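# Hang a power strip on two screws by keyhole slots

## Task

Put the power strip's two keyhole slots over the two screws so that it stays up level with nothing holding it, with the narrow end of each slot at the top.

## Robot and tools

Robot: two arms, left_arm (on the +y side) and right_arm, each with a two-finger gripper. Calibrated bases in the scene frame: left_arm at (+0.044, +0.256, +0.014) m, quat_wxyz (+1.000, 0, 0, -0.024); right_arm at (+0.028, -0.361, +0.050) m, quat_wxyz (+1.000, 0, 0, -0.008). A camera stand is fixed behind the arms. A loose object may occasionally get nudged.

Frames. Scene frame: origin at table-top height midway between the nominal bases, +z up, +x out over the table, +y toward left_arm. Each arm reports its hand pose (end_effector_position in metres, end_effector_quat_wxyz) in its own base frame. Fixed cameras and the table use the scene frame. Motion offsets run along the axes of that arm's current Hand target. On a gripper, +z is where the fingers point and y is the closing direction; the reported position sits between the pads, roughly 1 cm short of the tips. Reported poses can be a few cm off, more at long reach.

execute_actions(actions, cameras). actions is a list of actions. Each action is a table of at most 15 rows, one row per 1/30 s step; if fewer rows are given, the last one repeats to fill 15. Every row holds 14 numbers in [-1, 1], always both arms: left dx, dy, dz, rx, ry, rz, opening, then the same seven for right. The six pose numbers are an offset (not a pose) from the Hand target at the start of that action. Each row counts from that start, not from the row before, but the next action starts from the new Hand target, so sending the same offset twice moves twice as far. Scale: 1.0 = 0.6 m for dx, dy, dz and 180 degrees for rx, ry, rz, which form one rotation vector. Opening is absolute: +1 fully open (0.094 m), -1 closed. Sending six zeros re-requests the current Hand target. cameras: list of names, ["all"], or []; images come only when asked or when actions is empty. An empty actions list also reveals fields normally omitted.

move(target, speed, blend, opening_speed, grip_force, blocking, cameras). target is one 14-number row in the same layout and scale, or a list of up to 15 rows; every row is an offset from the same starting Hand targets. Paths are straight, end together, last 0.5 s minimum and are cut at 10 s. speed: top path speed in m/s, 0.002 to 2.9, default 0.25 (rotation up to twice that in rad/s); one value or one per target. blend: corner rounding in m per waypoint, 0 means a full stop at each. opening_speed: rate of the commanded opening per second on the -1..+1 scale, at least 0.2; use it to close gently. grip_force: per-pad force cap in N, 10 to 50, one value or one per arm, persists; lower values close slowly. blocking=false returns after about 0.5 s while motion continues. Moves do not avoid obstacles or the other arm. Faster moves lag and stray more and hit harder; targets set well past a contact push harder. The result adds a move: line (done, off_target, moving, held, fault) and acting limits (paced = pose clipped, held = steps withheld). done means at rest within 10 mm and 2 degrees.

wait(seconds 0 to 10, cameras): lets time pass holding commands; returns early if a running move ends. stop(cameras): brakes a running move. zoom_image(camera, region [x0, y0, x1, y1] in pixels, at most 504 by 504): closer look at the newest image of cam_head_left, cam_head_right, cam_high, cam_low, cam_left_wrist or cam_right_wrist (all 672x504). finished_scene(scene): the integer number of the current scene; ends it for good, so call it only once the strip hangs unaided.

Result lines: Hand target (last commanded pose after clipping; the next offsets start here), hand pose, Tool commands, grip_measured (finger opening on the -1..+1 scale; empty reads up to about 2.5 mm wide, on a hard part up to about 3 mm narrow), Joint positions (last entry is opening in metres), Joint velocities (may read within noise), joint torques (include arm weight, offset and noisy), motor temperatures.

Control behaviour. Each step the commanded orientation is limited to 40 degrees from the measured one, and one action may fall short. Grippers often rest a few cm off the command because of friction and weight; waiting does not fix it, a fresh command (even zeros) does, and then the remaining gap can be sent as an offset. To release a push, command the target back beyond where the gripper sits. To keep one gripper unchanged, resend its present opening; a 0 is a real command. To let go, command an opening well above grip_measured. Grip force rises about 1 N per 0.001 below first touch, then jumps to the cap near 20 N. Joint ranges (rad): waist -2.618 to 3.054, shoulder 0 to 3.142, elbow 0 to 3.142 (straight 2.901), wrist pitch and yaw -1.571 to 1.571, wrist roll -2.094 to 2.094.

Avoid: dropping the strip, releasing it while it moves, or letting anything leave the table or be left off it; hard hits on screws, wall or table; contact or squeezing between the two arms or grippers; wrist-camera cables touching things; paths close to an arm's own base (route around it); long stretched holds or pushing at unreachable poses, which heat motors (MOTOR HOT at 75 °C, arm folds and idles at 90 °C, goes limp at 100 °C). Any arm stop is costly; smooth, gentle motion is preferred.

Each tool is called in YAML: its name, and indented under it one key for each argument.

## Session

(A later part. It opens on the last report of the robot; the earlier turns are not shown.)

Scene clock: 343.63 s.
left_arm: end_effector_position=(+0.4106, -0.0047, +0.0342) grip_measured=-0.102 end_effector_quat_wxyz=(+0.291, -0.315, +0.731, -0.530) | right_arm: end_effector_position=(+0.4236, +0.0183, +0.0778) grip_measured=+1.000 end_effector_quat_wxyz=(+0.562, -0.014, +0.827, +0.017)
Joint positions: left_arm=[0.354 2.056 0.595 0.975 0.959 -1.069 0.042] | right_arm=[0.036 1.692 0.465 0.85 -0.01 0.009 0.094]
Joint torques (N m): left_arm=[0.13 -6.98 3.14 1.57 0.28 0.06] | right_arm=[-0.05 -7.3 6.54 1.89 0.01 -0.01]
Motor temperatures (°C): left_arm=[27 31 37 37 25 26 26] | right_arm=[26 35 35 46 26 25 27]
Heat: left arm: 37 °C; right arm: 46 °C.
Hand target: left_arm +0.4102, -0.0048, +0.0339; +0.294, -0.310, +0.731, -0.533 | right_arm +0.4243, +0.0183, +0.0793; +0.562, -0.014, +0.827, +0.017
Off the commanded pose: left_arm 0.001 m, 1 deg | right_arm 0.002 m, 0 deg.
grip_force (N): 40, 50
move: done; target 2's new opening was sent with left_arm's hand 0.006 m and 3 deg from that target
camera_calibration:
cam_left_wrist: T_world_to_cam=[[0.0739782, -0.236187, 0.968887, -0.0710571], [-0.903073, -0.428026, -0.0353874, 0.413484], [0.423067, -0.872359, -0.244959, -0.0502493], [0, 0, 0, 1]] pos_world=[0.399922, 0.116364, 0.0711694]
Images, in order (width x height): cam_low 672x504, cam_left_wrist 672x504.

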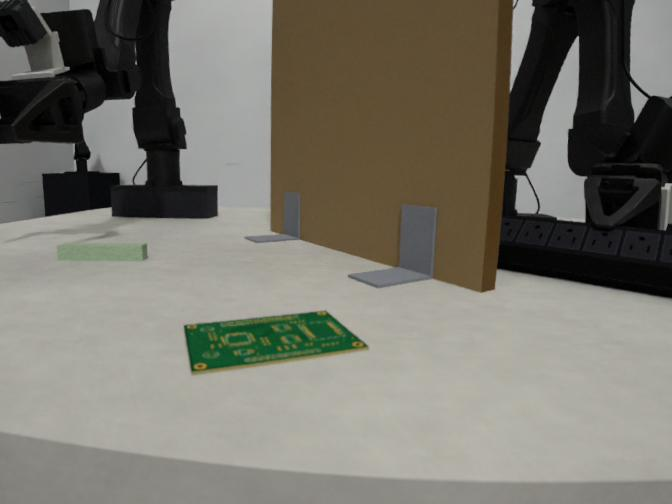

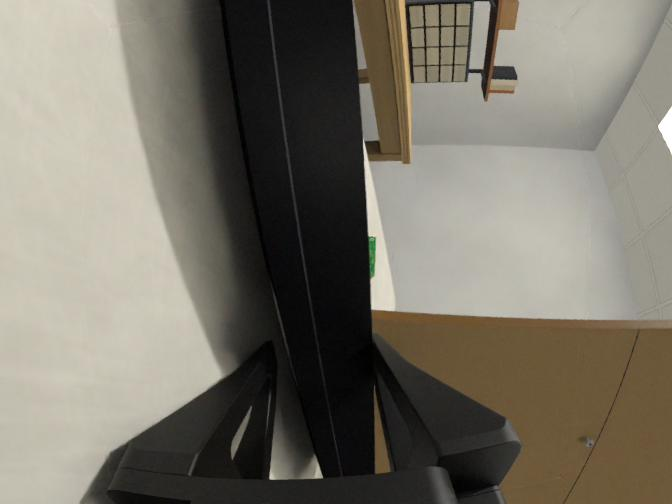

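move:
  target:
    - [0,0.009,-0.01,0,0,0,-0.1,0,0,0,0,0,0,1]
    - [0,0.009,-0.1,0,0,0,-0.1,0,0,0,0,0,0,1]
  speed: 0.08
  cameras: ["cam_low","cam_left_wrist"]

zoom_image:
  camera: "cam_low"
  region: [480, 60, 672, 300]

Scene clock: 351.73 s.
left_arm: end_effector_position=(+0.3638, +0.0320, +0.0348) grip_measured=-0.101 end_effector_quat_wxyz=(+0.284, -0.325, +0.729, -0.531) | right_arm: end_effector_position=(+0.4236, +0.0183, +0.0778) grip_measured=+1.000 end_effector_quat_wxyz=(+0.562, -0.014, +0.827, +0.017)
Joint positions: left_arm=[0.544 1.958 0.517 0.769 1.116 -0.878 0.042] | right_arm=[0.036 1.692 0.465 0.85 -0.01 0.009 0.094]
Joint torques (N m): left_arm=[0.28 -9.58 3.12 1.05 0.44 0.17] | right_arm=[-0.03 -7.3 6.54 1.87 0.01 -0.01]
Heat: left arm: 37 °C; right arm: 46 °C.
Hand target: left_arm +0.3638, +0.0321, +0.0442; +0.294, -0.310, +0.731, -0.533 | right_arm +0.4243, +0.0183, +0.0793; +0.562, -0.014, +0.827, +0.017
Off the commanded pose: left_arm 0.009 m, 2 deg | right_arm 0.002 m, 0 deg.
grip_force (N): 40, 50
move: done
camera_calibration:
cam_left_wrist: T_world_to_cam=[[0.0926084, -0.222818, 0.970451, -0.0668863], [-0.900474, -0.434689, -0.013875, 0.385504], [0.424936, -0.872581, -0.240897, 0.000996532], [0, 0, 0, 1]] pos_world=[0.352907, 0.153541, 0.0704989]
Images, in order (width x height): cam_low 672x504, cam_left_wrist 672x504.

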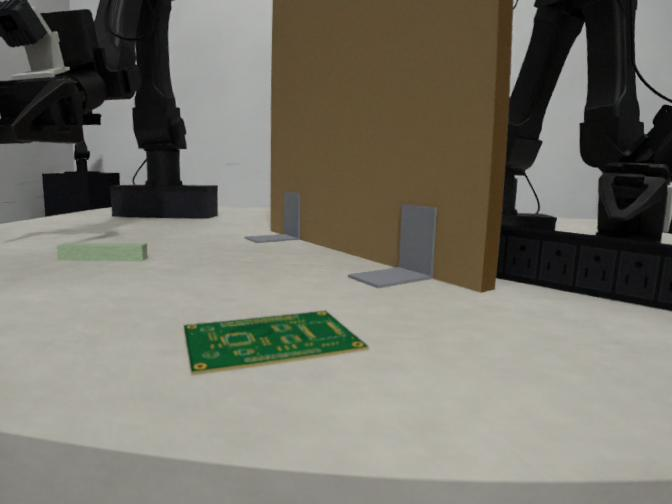

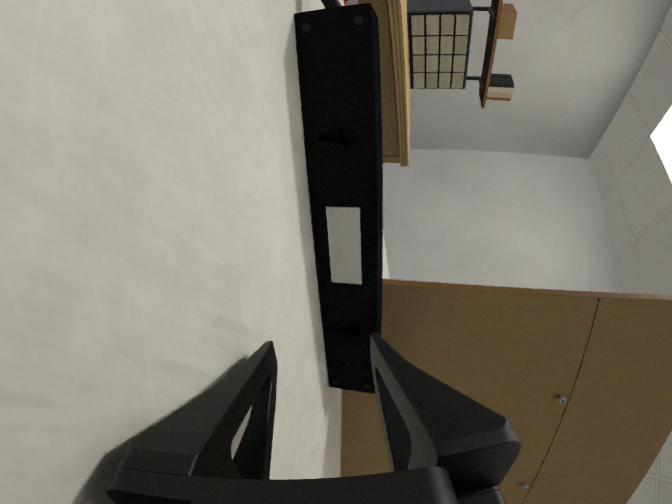

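Scaled by 2.100 from the camera's 672x504 image, which has a finer 960x720 frame.

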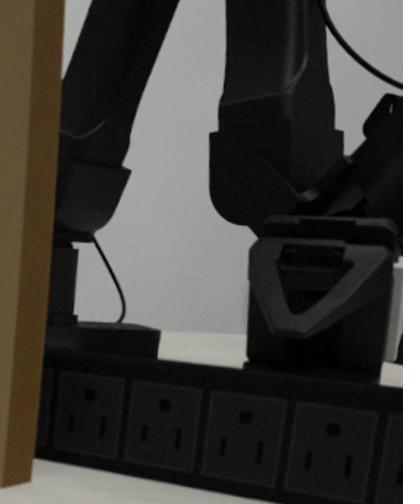

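move:
  target:
    - [-0.01,-0.138,-0.065,0,0,0,-0.1,0,0,0,0,0,0,1]
    - [-0.0412,-0.1755,0.1765,-0.4125,0.0571,0.0187,1,0,0,0,0,0,0,1]
  speed: 0.35
  blend: [0.02,0]
  cameras: ["cam_low","cam_left_wrist"]

Scene clock: 386.37 s.
left_arm: end_effector_position=(+0.4724, -0.0406, +0.1181) grip_measured=+0.998 end_effector_quat_wxyz=(+0.029, -0.354, +0.935, -0.021) | right_arm: end_effector_position=(+0.4236, +0.0183, +0.0778) grip_measured=+1.000 end_effector_quat_wxyz=(+0.562, -0.014, +0.827, +0.017)
Joint positions: left_arm=[-0.083 2.4 2.446 -1.546 0.013 -0.807 0.094] | right_arm=[0.036 1.692 0.465 0.85 -0.01 0.009 0.094]
Joint torques (N m): left_arm=[0.17 -11.66 7.73 0.11 -0.13 -0.07] | right_arm=[-0.01 -7.25 6.57 1.9 0 0]
Heat: left arm: 36 °C; right arm: 46 °C.
Hand target: left_arm +0.4747, -0.0375, +0.1203; +0.000, -0.358, +0.934, +0.000 | right_arm +0.4243, +0.0183, +0.0793; +0.562, -0.014, +0.827, +0.017
Off the commanded pose: left_arm 0.004 m, 4 deg | right_arm 0.002 m, 0 deg.
joint sent to its limit (left arm) — joint 4 (wrist pitch), lower limit. The joint targets are off in orientation, not in position.
grip_force (N): 40, 50
move: off_target (left_arm); target 2's new opening was sent with left_arm's hand 0.004 m and 4 deg from that target
camera_calibration:
cam_left_wrist: T_world_to_cam=[[0.61865, -0.776328, 0.120775, -0.344507], [-0.750645, -0.538664, 0.382588, 0.33112], [-0.231956, -0.327347, -0.915991, 0.323655], [0, 0, 0, 1]] pos_world=[0.536757, 0.0168587, 0.21139]
Images, in order (width x height): cam_low 672x504, cam_left_wrist 672x504.

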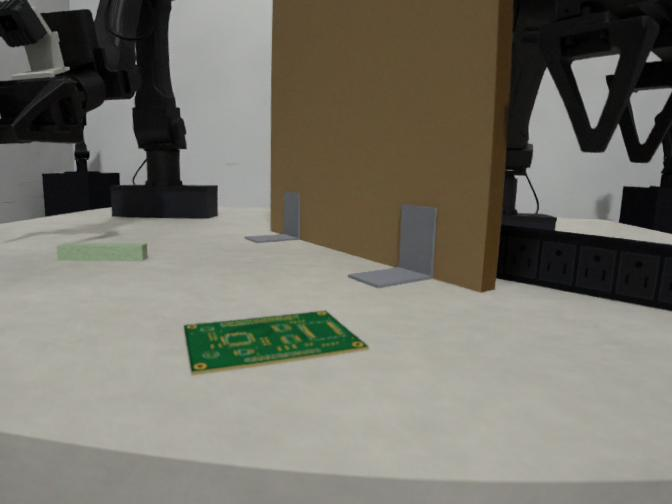

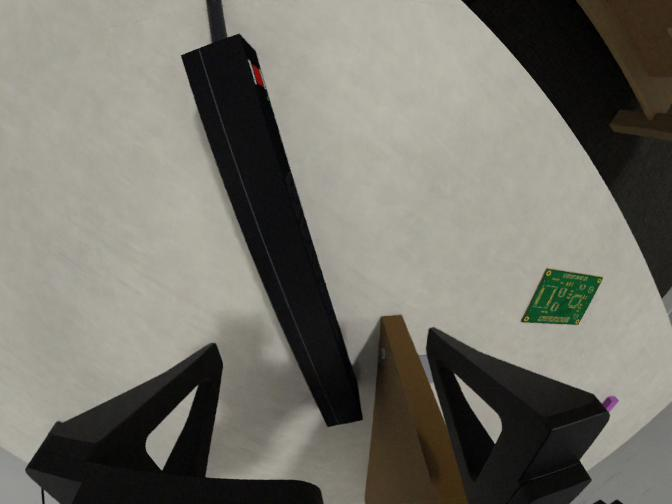

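move:
  target:
    - [0.0314,0.0184,0.04,0,0,-0.061,1,0,0,0,0,0,0,1]
    - [0.0314,0.0184,0.1333,0,0,-0.061,1,0,0,0,0,0,0,1]
    - [0.0314,0.0184,0.1333,0,0,-0.061,-0.5,0,0,0,0,0,0,1]
  speed: 0.2
  blend: [0.01,0,0]
  opening_speed: 1.2
  cameras: ["cam_low","cam_left_wrist"]

Scene clock: 401.60 s.
left_arm: end_effector_position=(+0.4503, -0.0400, +0.0226) grip_measured=-0.323 end_effector_quat_wxyz=(-0.021, -0.446, +0.895, +0.007) | right_arm: end_effector_position=(+0.4236, +0.0183, +0.0778) grip_measured=+1.000 end_effector_quat_wxyz=(+0.562, -0.014, +0.827, +0.017)
Joint positions: left_arm=[-0.087 2.386 2.039 -1.267 0.011 -1.012 0.032] | right_arm=[0.036 1.692 0.465 0.85 -0.01 0.009 0.094]
Joint torques (N m): left_arm=[-0.84 -16.9 4.83 0.12 -0.11 -0.05] | right_arm=[-0.06 -7.25 6.57 1.88 -0.01 0.01]
Motor temperatures (°C): left_arm=[27 33 37 32 25 26 25] | right_arm=[26 35 35 46 26 25 27]
Heat: left arm: 37 °C; right arm: 46 °C.
Hand target: left_arm +0.4533, -0.0419, +0.0405; +0.000, -0.446, +0.895, +0.000 | right_arm +0.4243, +0.0183, +0.0793; +0.562, -0.014, +0.827, +0.017
Off the commanded pose: left_arm 0.018 m, 3 deg | right_arm 0.002 m, 0 deg.
grip_force (N): 40, 50
move: off_target (left_arm); target 3's new opening was sent with left_arm's hand 0.019 m and 3 deg from that target
camera_calibration:
cam_left_wrist: T_world_to_cam=[[0.770071, -0.637016, 0.0346703, -0.379499], [-0.580036, -0.676491, 0.453782, 0.267401], [-0.265612, -0.369554, -0.890438, 0.244206], [0, 0, 0, 1]] pos_world=[0.512207, 0.0293952, 0.109266]
Images, in order (width x height): cam_low 672x504, cam_left_wrist 672x504.

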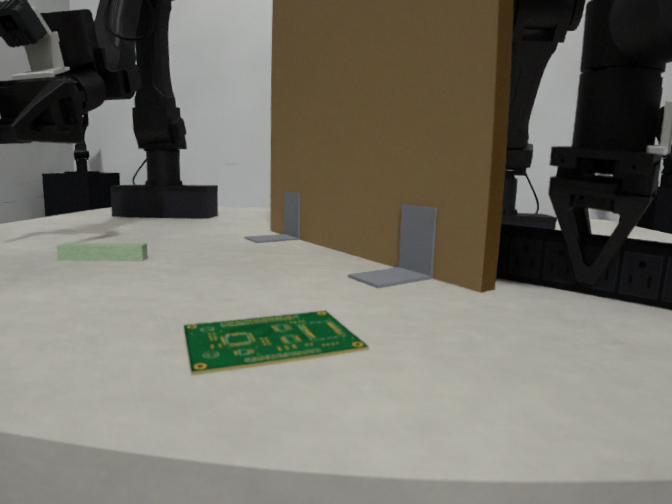

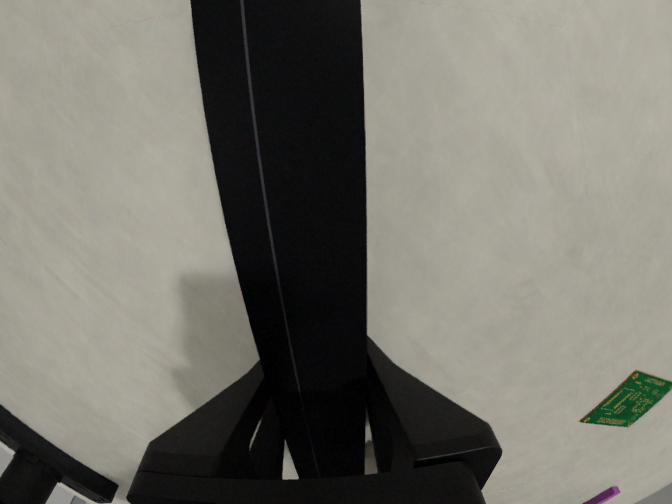

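move:
  target:
    - [0,0.02,-0.12,0,0,0,-0.5,0,0,0,0,0,0,1]
    - [0,0.0917,-0.16,0.4328,-0.0227,0.028,-0.5,0,0,0,0,0,0,1]
    - [0,0.0917,-0.04,0.4328,-0.0227,0.028,-0.5,0,0,0,0,0,0,1]
  speed: [0.25,0.25,0.12]
  blend: [0.02,0.02,0]
  cameras: ["cam_left_wrist","cam_low"]

zoom_image:
  camera: "cam_low"
  region: [480, 60, 672, 300]

Scene clock: 431.07 s.
left_arm: end_effector_position=(+0.4048, -0.0083, +0.0497) grip_measured=-0.338 end_effector_quat_wxyz=(+0.278, -0.347, +0.716, -0.538) | right_arm: end_effector_position=(+0.4236, +0.0183, +0.0778) grip_measured=+1.000 end_effector_quat_wxyz=(+0.562, -0.014, +0.827, +0.017)
Joint positions: left_arm=[0.343 1.969 0.554 0.95 0.935 -1.163 0.031] | right_arm=[0.036 1.692 0.465 0.85 -0.01 0.009 0.094]
Joint torques (N m): left_arm=[0.08 -7.24 3.51 2.23 0.41 0.13] | right_arm=[-0.06 -7.34 6.56 1.9 0 0]
Motor temperatures (°C): left_arm=[26 38 36 32 25 26 26] | right_arm=[26 35 35 46 26 25 27]
Heat: left arm: 38 °C; right arm: 46 °C.
Hand target: left_arm +0.4093, -0.0086, +0.0644; +0.310, -0.310, +0.713, -0.548 | right_arm +0.4243, +0.0183, +0.0793; +0.562, -0.014, +0.827, +0.017
Off the commanded pose: left_arm 0.015 m, 6 deg | right_arm 0.002 m, 0 deg.
grip_force (N): 40, 50
move: off_target (left_arm)
camera_calibration:
cam_left_wrist: T_world_to_cam=[[0.11981, -0.179781, 0.976383, -0.105024], [-0.887055, -0.461042, 0.0239575, 0.39757], [0.445846, -0.868976, -0.214713, -0.0576926], [0, 0, 0, 1]] pos_world=[0.390971, 0.114282, 0.0806312]
Images, in order (width x height): cam_low 672x504, cam_left_wrist 672x504.

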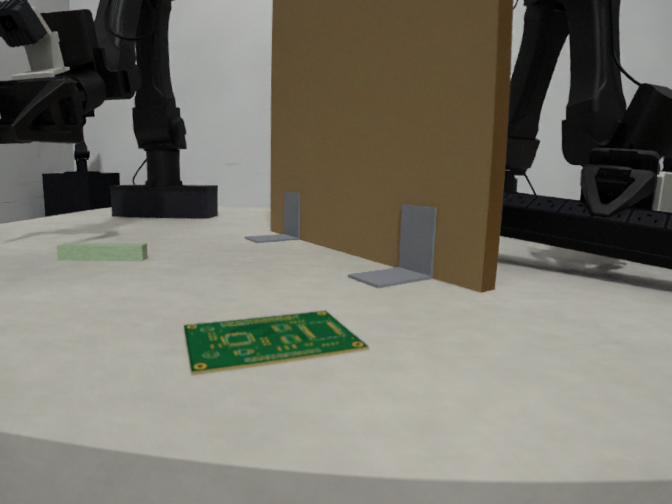

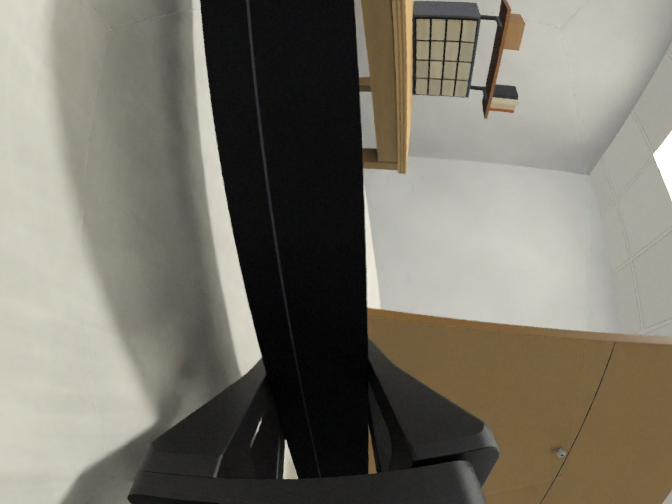

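Scaled by 2.100 from the camera's 672x504 image, which has a finer 960x720 frame.

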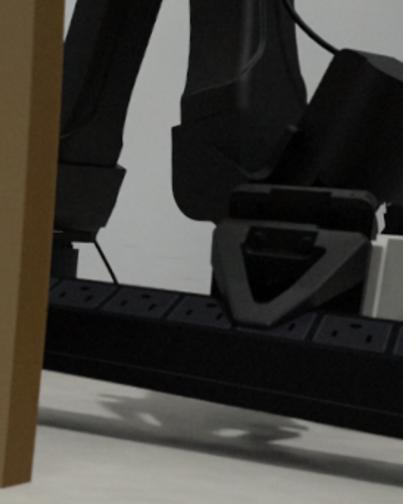

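move:
  target: [0.0075,0.0714,0.0153,0,0,0,-0.5,0,0,0,0,0,0,1]
  speed: 0.07
  cameras: ["cam_low"]

zoom_image:
  camera: "cam_low"
  region: [480, 60, 672, 300]

Scene clock: 438.53 s.
left_arm: end_effector_position=(+0.4049, -0.0125, +0.0340) grip_measured=-0.338 end_effector_quat_wxyz=(+0.297, -0.307, +0.705, -0.565) | right_arm: end_effector_position=(+0.4236, +0.0183, +0.0778) grip_measured=+1.000 end_effector_quat_wxyz=(+0.562, -0.014, +0.827, +0.017)
Joint positions: left_arm=[0.35 2.161 0.554 1.261 0.999 -1.202 0.031] | right_arm=[0.036 1.692 0.465 0.85 -0.01 0.009 0.094]
Joint torques (N m): left_arm=[-0.53 -4.64 3.26 1.43 -0.22 0.46] | right_arm=[-0.05 -7.25 6.58 1.89 0.01 0]
Heat: left arm: 37 °C; right arm: 46 °C.
Hand target: left_arm +0.4094, -0.0087, +0.0203; +0.310, -0.310, +0.713, -0.548 | right_arm +0.4243, +0.0183, +0.0793; +0.562, -0.014, +0.827, +0.017
Off the commanded pose: left_arm 0.015 m, 3 deg | right_arm 0.002 m, 0 deg.
grip_force (N): 40, 50
move: off_target (left_arm)
Images, in order (width x height): cam_low 672x504.

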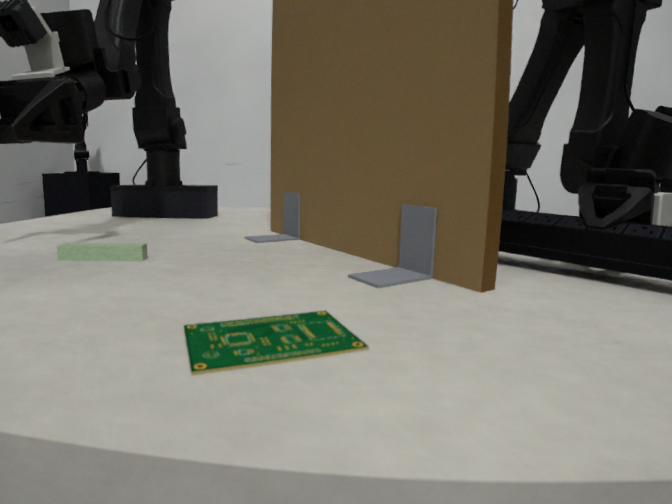

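Scaled by 2.100 from the camera's 672x504 image, which has a finer 960x720 frame.

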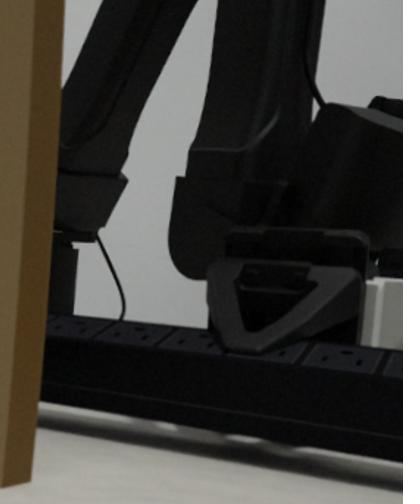

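move:
  target: [0,0,0,0,0,0,-0.2,0,0,0,0,0,0,1]
  speed: 0.07
  opening_speed: 0.2
  cameras: ["cam_low","cam_left_wrist"]

zoom_image:
  camera: "cam_low"
  region: [480, 60, 672, 300]

Scene clock: 445.23 s.
left_arm: end_effector_position=(+0.4049, -0.0127, +0.0343) grip_measured=-0.201 end_effector_quat_wxyz=(+0.299, -0.305, +0.705, -0.566) | right_arm: end_effector_position=(+0.4236, +0.0183, +0.0778) grip_measured=+1.000 end_effector_quat_wxyz=(+0.562, -0.014, +0.827, +0.017)
Joint positions: left_arm=[0.35 2.164 0.554 1.269 1.001 -1.203 0.038] | right_arm=[0.036 1.692 0.465 0.85 -0.01 0.009 0.094]
Joint torques (N m): left_arm=[-0.47 -4.81 3.25 1.35 -0.24 0.47] | right_arm=[0.03 -7.23 6.56 1.9 0 0.01]
Heat: left arm: 36 °C; right arm: 46 °C.
Hand target: left_arm +0.4094, -0.0087, +0.0203; +0.310, -0.310, +0.713, -0.548 | right_arm +0.4243, +0.0183, +0.0793; +0.562, -0.014, +0.827, +0.017
Off the commanded pose: left_arm 0.015 m, 3 deg | right_arm 0.002 m, 0 deg.
grip_force (N): 40, 50
move: off_target (left_arm)
camera_calibration:
cam_left_wrist: T_world_to_cam=[[0.0125944, -0.169558, 0.98544, -0.0475806], [-0.905346, -0.420308, -0.060749, 0.406797], [0.424488, -0.891399, -0.158803, -0.0584688], [0, 0, 0, 1]] pos_world=[0.39371, 0.110793, 0.0623153]
Images, in order (width x height): cam_low 672x504, cam_left_wrist 672x504.

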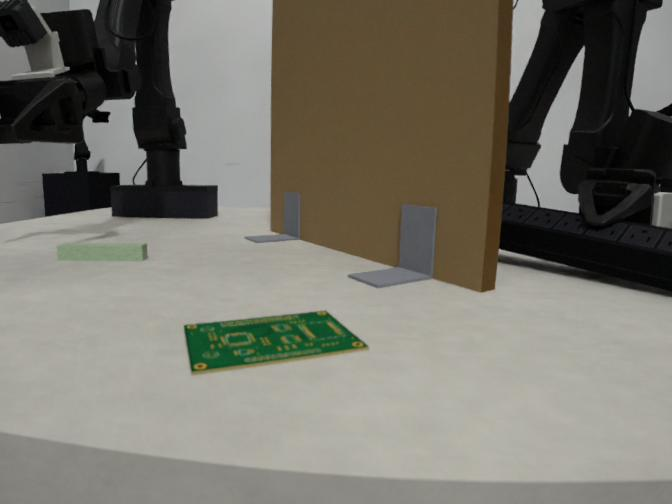

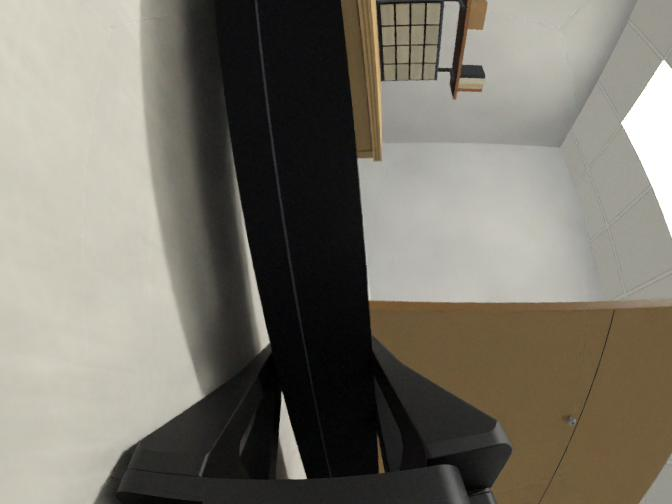

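Scaled by 2.100 from the camera's 672x504 image, which has a finer 960x720 frame.

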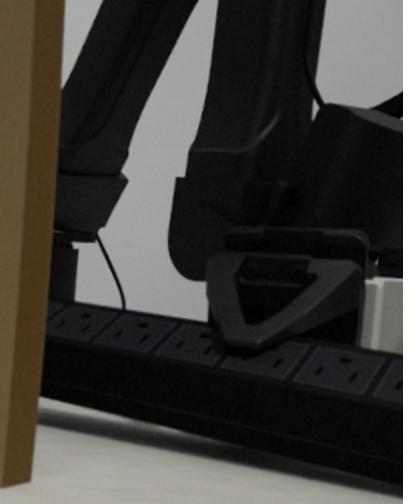

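move:
  target:
    - [0,0,-0.005,0,0,0,0.05,0,0,0,0,0,0,1]
    - [0,0,-0.035,0,0,0,0.05,0,0,0,0,0,0,1]
  speed: 0.05
  opening_speed: 0.2
  cameras: ["cam_low","cam_left_wrist"]

zoom_image:
  camera: "cam_low"
  region: [480, 60, 672, 300]

Scene clock: 454.07 s.
left_arm: end_effector_position=(+0.3987, -0.0002, +0.0377) grip_measured=+0.047 end_effector_quat_wxyz=(+0.320, -0.289, +0.706, -0.562) | right_arm: end_effector_position=(+0.4236, +0.0183, +0.0778) grip_measured=+1.000 end_effector_quat_wxyz=(+0.562, -0.014, +0.827, +0.017)
Joint positions: left_arm=[0.397 2.162 0.54 1.292 1.039 -1.155 0.049] | right_arm=[0.036 1.692 0.465 0.85 -0.01 0.009 0.094]
Joint torques (N m): left_arm=[0.92 -7.86 1.03 0.87 -0.1 0.38] | right_arm=[-0.01 -7.24 6.58 1.89 0 0]
Heat: left arm: 35 °C; right arm: 46 °C.
Hand target: left_arm +0.3930, +0.0037, +0.0247; +0.310, -0.310, +0.713, -0.548 | right_arm +0.4243, +0.0183, +0.0793; +0.562, -0.014, +0.827, +0.017
Off the commanded pose: left_arm 0.015 m, 3 deg | right_arm 0.002 m, 0 deg.
grip_force (N): 40, 50
move: off_target (left_arm)
camera_calibration:
cam_left_wrist: T_world_to_cam=[[-0.0304489, -0.198562, 0.979615, -0.0313133], [-0.900028, -0.420853, -0.11328, 0.406532], [0.434768, -0.88513, -0.165897, -0.0480296], [0, 0, 0, 1]] pos_world=[0.385818, 0.12236, 0.0687588]
Images, in order (width x height): cam_low 672x504, cam_left_wrist 672x504.

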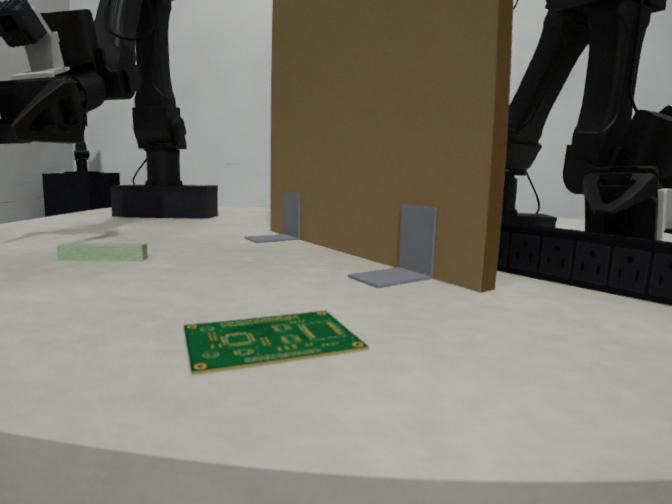

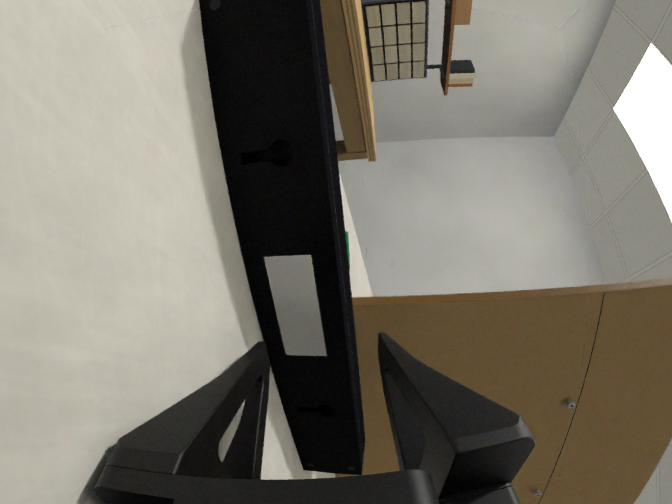

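Scaled by 2.100 from the camera's 672x504 image, which has a finer 960x720 frame.

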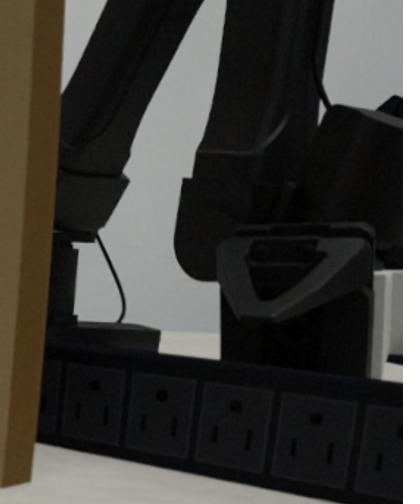

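move:
  target:
    - [0,0,-0.1,0,0,0,0.05,-0.6127,0.016,-0.3577,0,-0.12,0,1]
    - [-0.0177,-0.1557,-0.105,0,0,0,0.05,-0.59,0.3892,-0.4932,-0.2194,-0.1123,-0.0419,1]
    - [-0.0267,-0.1877,0.0868,-0.4322,0.034,-0.014,1,-0.4983,0.5497,-0.719,-0.384,-0.0998,-0.0732,1]
  speed: 0.4
  blend: [0.02,0.03,0]
  cameras: ["cam_left_wrist","cam_head_left","cam_right_wrist","cam_high"]

Scene clock: 534.97 s.
left_arm: end_effector_position=(+0.4528, -0.0409, +0.1227) grip_measured=+0.998 end_effector_quat_wxyz=(+0.013, -0.419, +0.908, -0.014) | right_arm: end_effector_position=(+0.1226, +0.3305, +0.5148) grip_measured=+1.000 end_effector_quat_wxyz=(+0.569, -0.413, +0.577, +0.416)
Joint positions: left_arm=[-0.087 2.328 2.338 -1.545 0.013 -0.951 0.094] | right_arm=[1.17 1.127 1.572 -0.451 -0.084 0.009 0.094]
Joint torques (N m): left_arm=[0.13 -11.23 7.75 0.04 -0.13 -0.06] | right_arm=[0.38 -1.48 9.1 1.9 -0.06 0.03]
Motor temperatures (°C): left_arm=[26 32 34 31 24 26 25] | right_arm=[26 34 35 46 25 25 27]
Heat: left arm: 34 °C; right arm: 46 °C.
Hand target: left_arm +0.4551, -0.0379, +0.1250; +0.000, -0.423, +0.906, +0.000 | right_arm +0.1194, +0.3302, +0.5197; +0.568, -0.415, +0.573, +0.421
Off the commanded pose: left_arm 0.004 m, 2 deg | right_arm 0.006 m, 1 deg.
joint sent to its limit (left arm) — joint 4 (wrist pitch), lower limit. The joint targets still meet the commanded pose.
grip_force (N): 40, 50
move: done
camera_calibration:
cam_left_wrist: T_world_to_cam=[[0.724482, -0.68203, 0.0997989, -0.374656], [-0.654297, -0.634906, 0.410839, 0.263451], [-0.216842, -0.362944, -0.906229, 0.313746], [0, 0, 0, 1]] pos_world=[0.51184, 0.0256118, 0.21348]
cam_right_wrist: T_world_to_cam=[[0.918835, -0.382327, -0.09782, 0.0604656], [-0.2378, -0.338568, -0.910397, 0.65726], [0.314951, 0.859766, -0.402006, 0.00579869], [0, 0, 0, 1]] pos_world=[0.0989123, 0.24066, 0.606614]
Images, in order (width x height): cam_head_left 672x504, cam_high 672x504, cam_left_wrist 672x504, cam_right_wrist 672x504.

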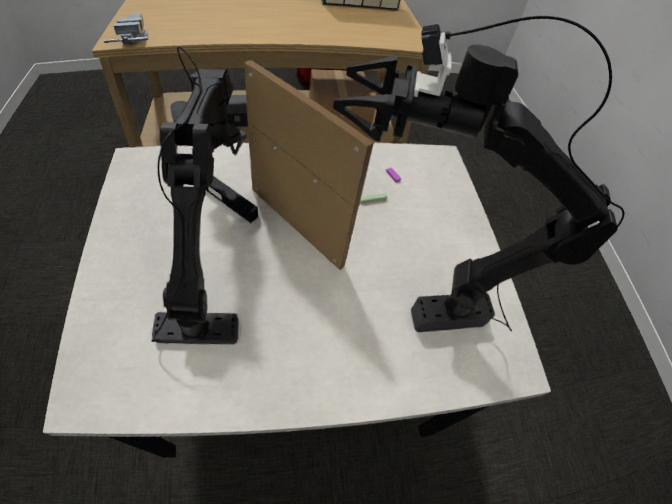

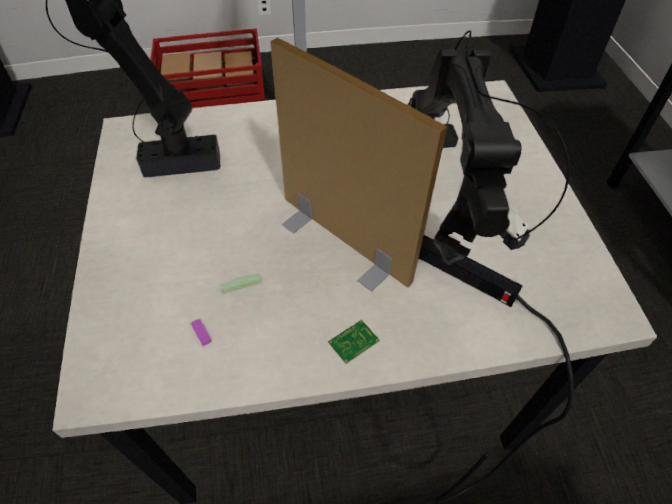

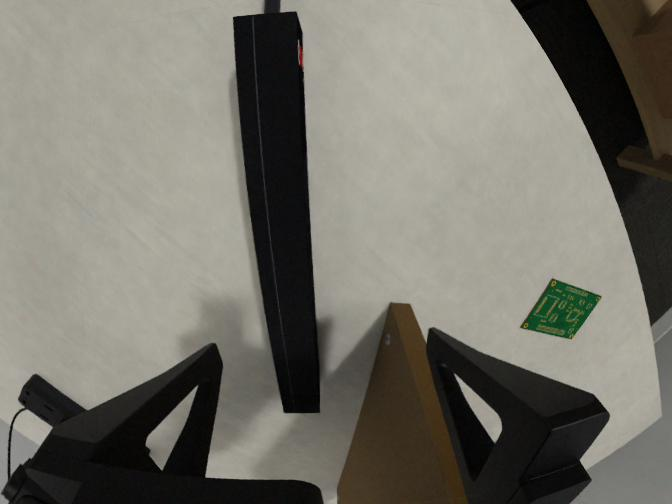

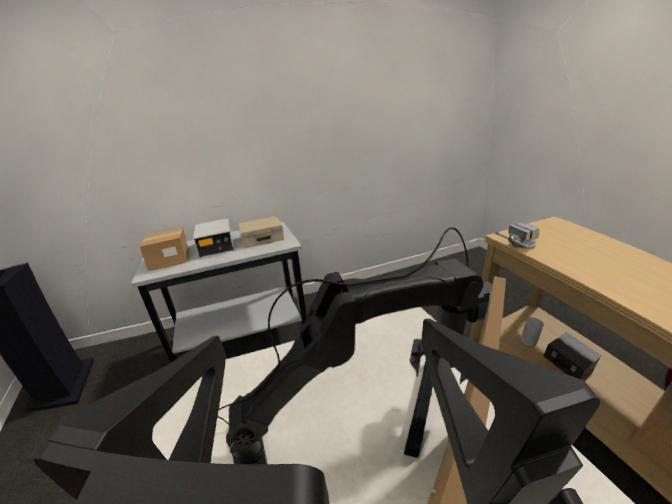

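move:
  target:
    - [0.012,0.0323,0.04,0,0,0,1,0,0,0,0,0,0,1]
    - [0.012,0.0323,0.139,0,0,0,1,0,0,0,0,0,0,1]
    - [0.012,0.0323,0.139,0,0,0,-0.5,0,0,0,0,0,0,1]
  speed: 0.2
  blend: [0.01,0,0]
  opening_speed: 1.2
  cameras: ["cam_left_wrist"]

Scene clock: 553.97 s.
left_arm: end_effector_position=(+0.4297, -0.0350, +0.0256) grip_measured=-0.314 end_effector_quat_wxyz=(-0.026, -0.419, +0.908, +0.008) | right_arm: end_effector_position=(+0.1226, +0.3305, +0.5148) grip_measured=+1.000 end_effector_quat_wxyz=(+0.569, -0.413, +0.577, +0.416)
Joint positions: left_arm=[-0.079 2.298 1.898 -1.224 0.01 -0.944 0.032] | right_arm=[1.17 1.127 1.572 -0.451 -0.084 0.009 0.094]
Joint torques (N m): left_arm=[0.51 -16.13 4.71 0.22 -0.12 0.02] | right_arm=[0.39 -1.54 9.13 1.91 -0.06 0.03]
Heat: left arm: 36 °C; right arm: 46 °C.
Hand target: left_arm +0.4356, -0.0310, +0.0417; +0.000, -0.423, +0.906, +0.000 | right_arm +0.1194, +0.3302, +0.5197; +0.568, -0.415, +0.573, +0.421
Off the commanded pose: left_arm 0.018 m, 3 deg | right_arm 0.006 m, 1 deg.
grip_force (N): 40, 50
move: off_target (left_arm); target 3's new opening was sent with left_arm's hand 0.018 m and 3 deg from that target
camera_calibration:
cam_left_wrist: T_world_to_cam=[[0.730429, -0.682386, 0.0286883, -0.344945], [-0.615381, -0.639324, 0.461054, 0.273727], [-0.296276, -0.354422, -0.886908, 0.256849], [0, 0, 0, 1]] pos_world=[0.496502, 0.0306475, 0.111494]
Images, in order (width x height): cam_left_wrist 672x504.

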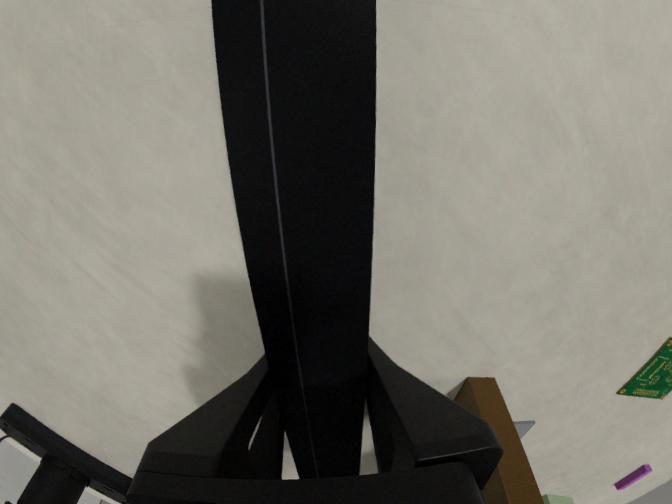

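move:
  target:
    - [0,0.03,-0.2,0,0,0.006,-0.5,0,0,0,0,0,0,1]
    - [0.3458,0.2212,-0.23,0,0,0.0125,-0.5,0,0,0,0,0,0,1]
  speed: 0.25
  blend: [0.03,0]
  cameras: ["cam_left_wrist","cam_right_wrist","cam_head_left","cam_head_right"]

Scene clock: 569.60 s.
left_arm: end_effector_position=(+0.2087, -0.1117, +0.1741) grip_measured=-0.329 end_effector_quat_wxyz=(-0.005, -0.394, +0.919, -0.010) | right_arm: end_effector_position=(+0.1226, +0.3305, +0.5148) grip_measured=+1.000 end_effector_quat_wxyz=(+0.569, -0.413, +0.577, +0.416)
Joint positions: left_arm=[-0.48 1.443 1.379 -1.498 0.02 -1.29 0.032] | right_arm=[1.17 1.127 1.572 -0.451 -0.084 0.009 0.094]
Joint torques (N m): left_arm=[-0.61 -7.28 5.44 -0.17 -0.2 -0.23] | right_arm=[0.38 -1.48 9.11 1.93 -0.06 0.03]
Heat: left arm: 35 °C; right arm: 46 °C.
Hand target: left_arm +0.2005, -0.1047, +0.1796; +0.000, -0.405, +0.914, +0.000 | right_arm +0.1194, +0.3302, +0.5197; +0.568, -0.415, +0.573, +0.421
Off the commanded pose: left_arm 0.012 m, 2 deg | right_arm 0.006 m, 1 deg.
grip_force (N): 40, 50
move: off_target (left_arm)
camera_calibration:
cam_left_wrist: T_world_to_cam=[[0.689202, -0.720299, 0.0785525, -0.244528], [-0.672986, -0.596189, 0.437776, 0.0411838], [-0.268498, -0.354581, -0.895646, 0.291626], [0, 0, 0, 1]] pos_world=[0.274546, -0.0481748, 0.262373]
cam_right_wrist: T_world_to_cam=[[0.918835, -0.382327, -0.09782, 0.0604656], [-0.2378, -0.338568, -0.910397, 0.65726], [0.314951, 0.859766, -0.402006, 0.00579869], [0, 0, 0, 1]] pos_world=[0.0989123, 0.24066, 0.606614]
Images, in order (width x height): cam_head_left 672x504, cam_head_right 672x504, cam_left_wrist 672x504, cam_right_wrist 672x504.

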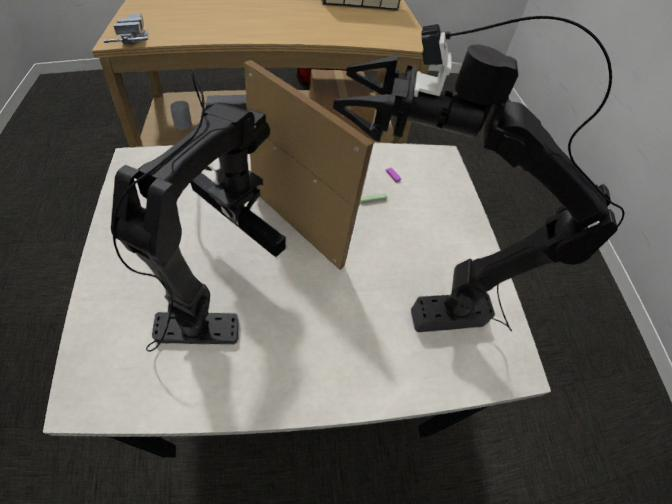

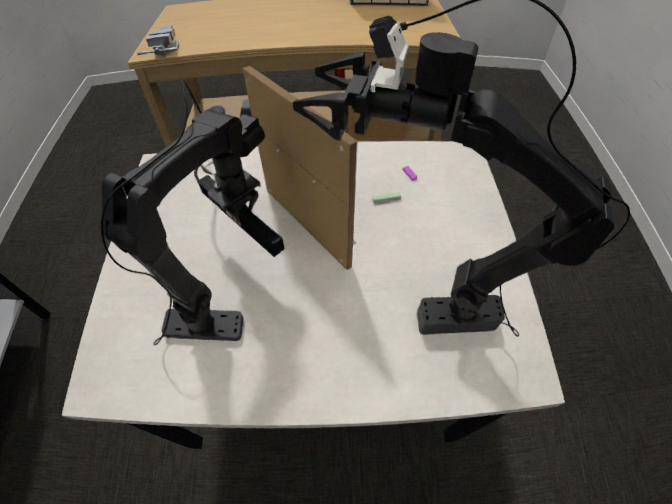

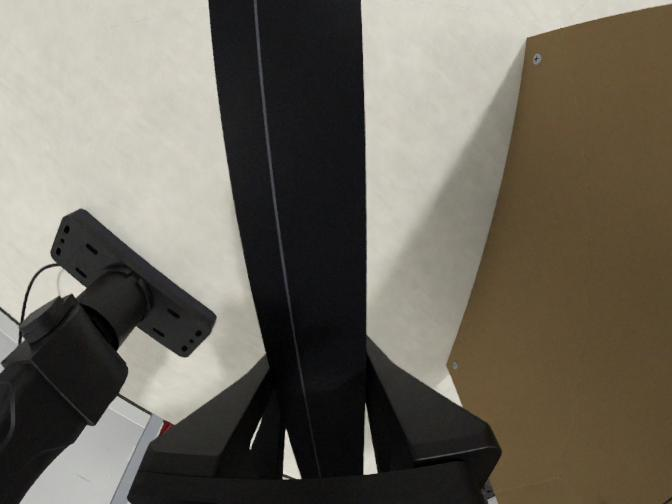

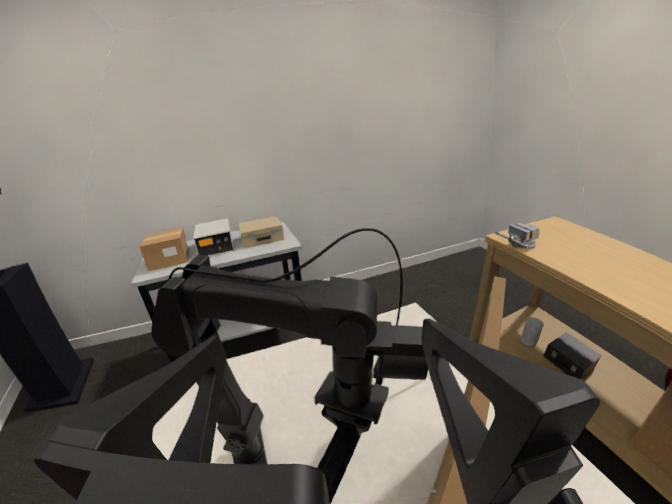

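move:
  target:
    - [0.0258,0.0508,0,0,0,0,-0.5,0.1662,0.1477,-0.001,0.1132,-0.1132,0.4907,1]
    - [0.0258,0.0508,0,0,0,0,-0.5,0.6412,0.1555,0.0207,0.1132,-0.1132,0.4907,1]
  speed: 0.3
  blend: [0.04,0]
  cameras: ["cam_left_wrist","cam_right_wrist","cam_head_left","cam_head_right"]

Scene clock: 619.80 s.
left_arm: end_effector_position=(+0.1793, -0.1052, +0.1742) grip_measured=-0.329 end_effector_quat_wxyz=(-0.002, -0.393, +0.919, -0.013) | right_arm: end_effector_position=(+0.0285, +0.3740, +0.1454) grip_measured=+1.000 end_effector_quat_wxyz=(+0.241, +0.279, +0.647, +0.668)
Joint positions: left_arm=[-0.518 1.326 1.285 -1.511 0.02 -1.327 0.032] | right_arm=[1.94 1.834 0.436 1.417 1.122 1.614 0.094]
Joint torques (N m): left_arm=[-0.66 -6.65 5.33 -0.31 -0.2 -0.29] | right_arm=[-0.01 -5.5 3.7 1.52 0.07 -0.21]
Heat: left arm: 35 °C; right arm: 46 °C.
Hand target: left_arm +0.1675, -0.0956, +0.1796; +0.000, -0.405, +0.914, +0.000 | right_arm +0.0299, +0.3714, +0.1361; +0.258, +0.266, +0.657, +0.656
Off the commanded pose: left_arm 0.016 m, 2 deg | right_arm 0.010 m, 3 deg.
grip_force (N): 40, 50
move: off_target (left_arm, right_arm)
camera_calibration:
cam_left_wrist: T_world_to_cam=[[0.687734, -0.720698, 0.0872771, -0.220887], [-0.67716, -0.593513, 0.434967, 0.0267377], [-0.26168, -0.358242, -0.896207, 0.284542], [0, 0, 0, 1]] pos_world=[0.244476, -0.0413889, 0.262657]
cam_right_wrist: T_world_to_cam=[[-0.155329, 0.0525076, -0.986466, 0.124611], [-0.928293, 0.333763, 0.163935, -0.0747294], [0.337854, 0.941193, -0.00310071, -0.239602], [0, 0, 0, 1]] pos_world=[0.0309355, 0.243911, 0.134433]
Images, in order (width x height): cam_head_left 672x504, cam_head_right 672x504, cam_left_wrist 672x504, cam_right_wrist 672x504.

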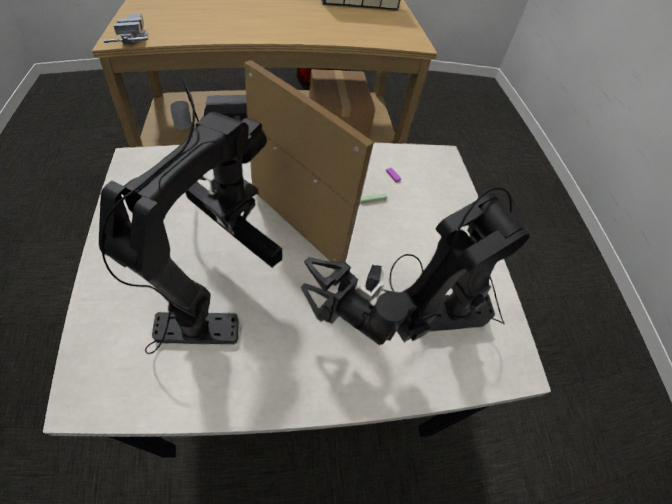

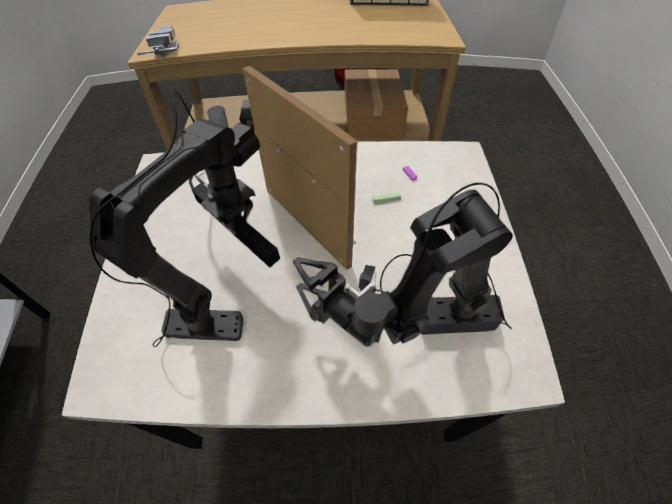

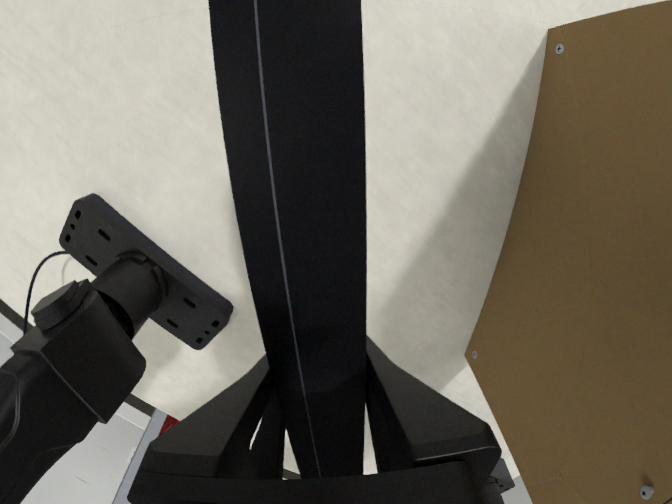

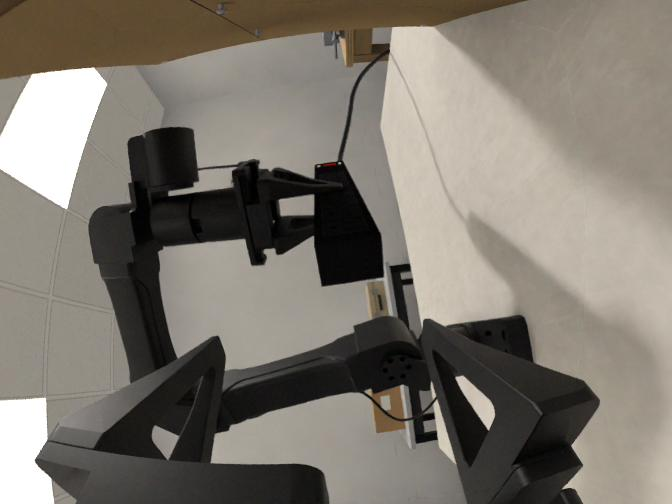

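move:
  target: [0,0,0,0,0,0,-0.5,0.008,-0.037,0.185,0,-0.0167,0,1]
  speed: 0.15
  cameras: ["cam_right_wrist","cam_head_left"]

Scene clock: 635.37 s.
left_arm: end_effector_position=(+0.1793, -0.1052, +0.1742) grip_measured=-0.329 end_effector_quat_wxyz=(-0.002, -0.393, +0.919, -0.013) | right_arm: end_effector_position=(+0.1037, +0.4504, +0.1238) grip_measured=+1.000 end_effector_quat_wxyz=(+0.265, +0.298, +0.635, +0.662)
Joint positions: left_arm=[-0.518 1.326 1.285 -1.511 0.02 -1.327 0.032] | right_arm=[1.653 2.092 0.718 1.401 0.902 1.608 0.094]
Joint torques (N m): left_arm=[-0.7 -6.68 5.31 -0.28 -0.2 -0.29] | right_arm=[-0.08 -8.2 6.42 1.44 -0.07 -0.22]
Heat: left arm: 34 °C; right arm: 45 °C.
Hand target: left_arm +0.1675, -0.0956, +0.1796; +0.000, -0.405, +0.914, +0.000 | right_arm +0.1026, +0.4553, +0.1133; +0.275, +0.283, +0.650, +0.649
Off the commanded pose: left_arm 0.016 m, 2 deg | right_arm 0.012 m, 3 deg.
grip_force (N): 40, 50
move: off_target (left_arm, right_arm)
camera_calibration:
cam_right_wrist: T_world_to_cam=[[-0.143819, 0.0663755, -0.987375, 0.103676], [-0.904974, 0.394897, 0.158364, -0.0561232], [0.400423, 0.916325, 0.00327429, -0.333132], [0, 0, 0, 1]] pos_world=[0.0975141, 0.320538, 0.112346]
Images, in order (width x height): cam_head_left 672x504, cam_right_wrist 672x504.

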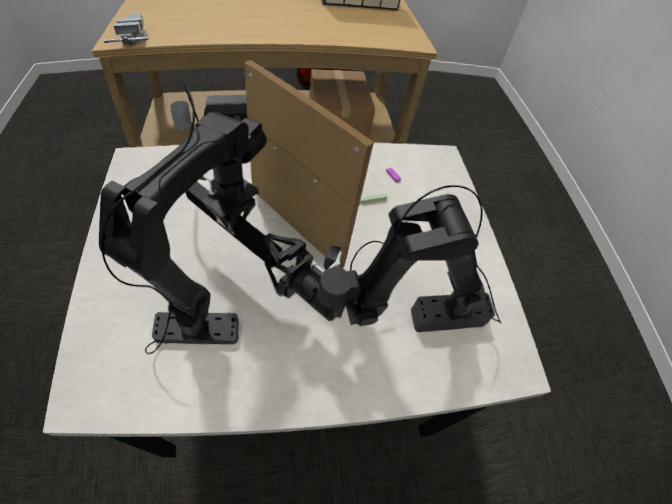

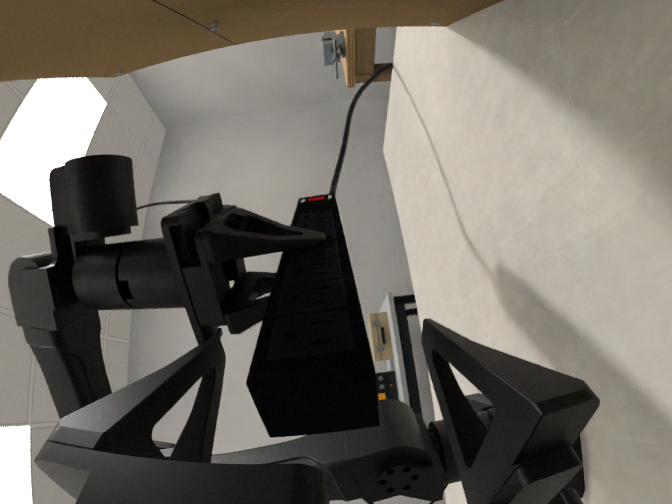

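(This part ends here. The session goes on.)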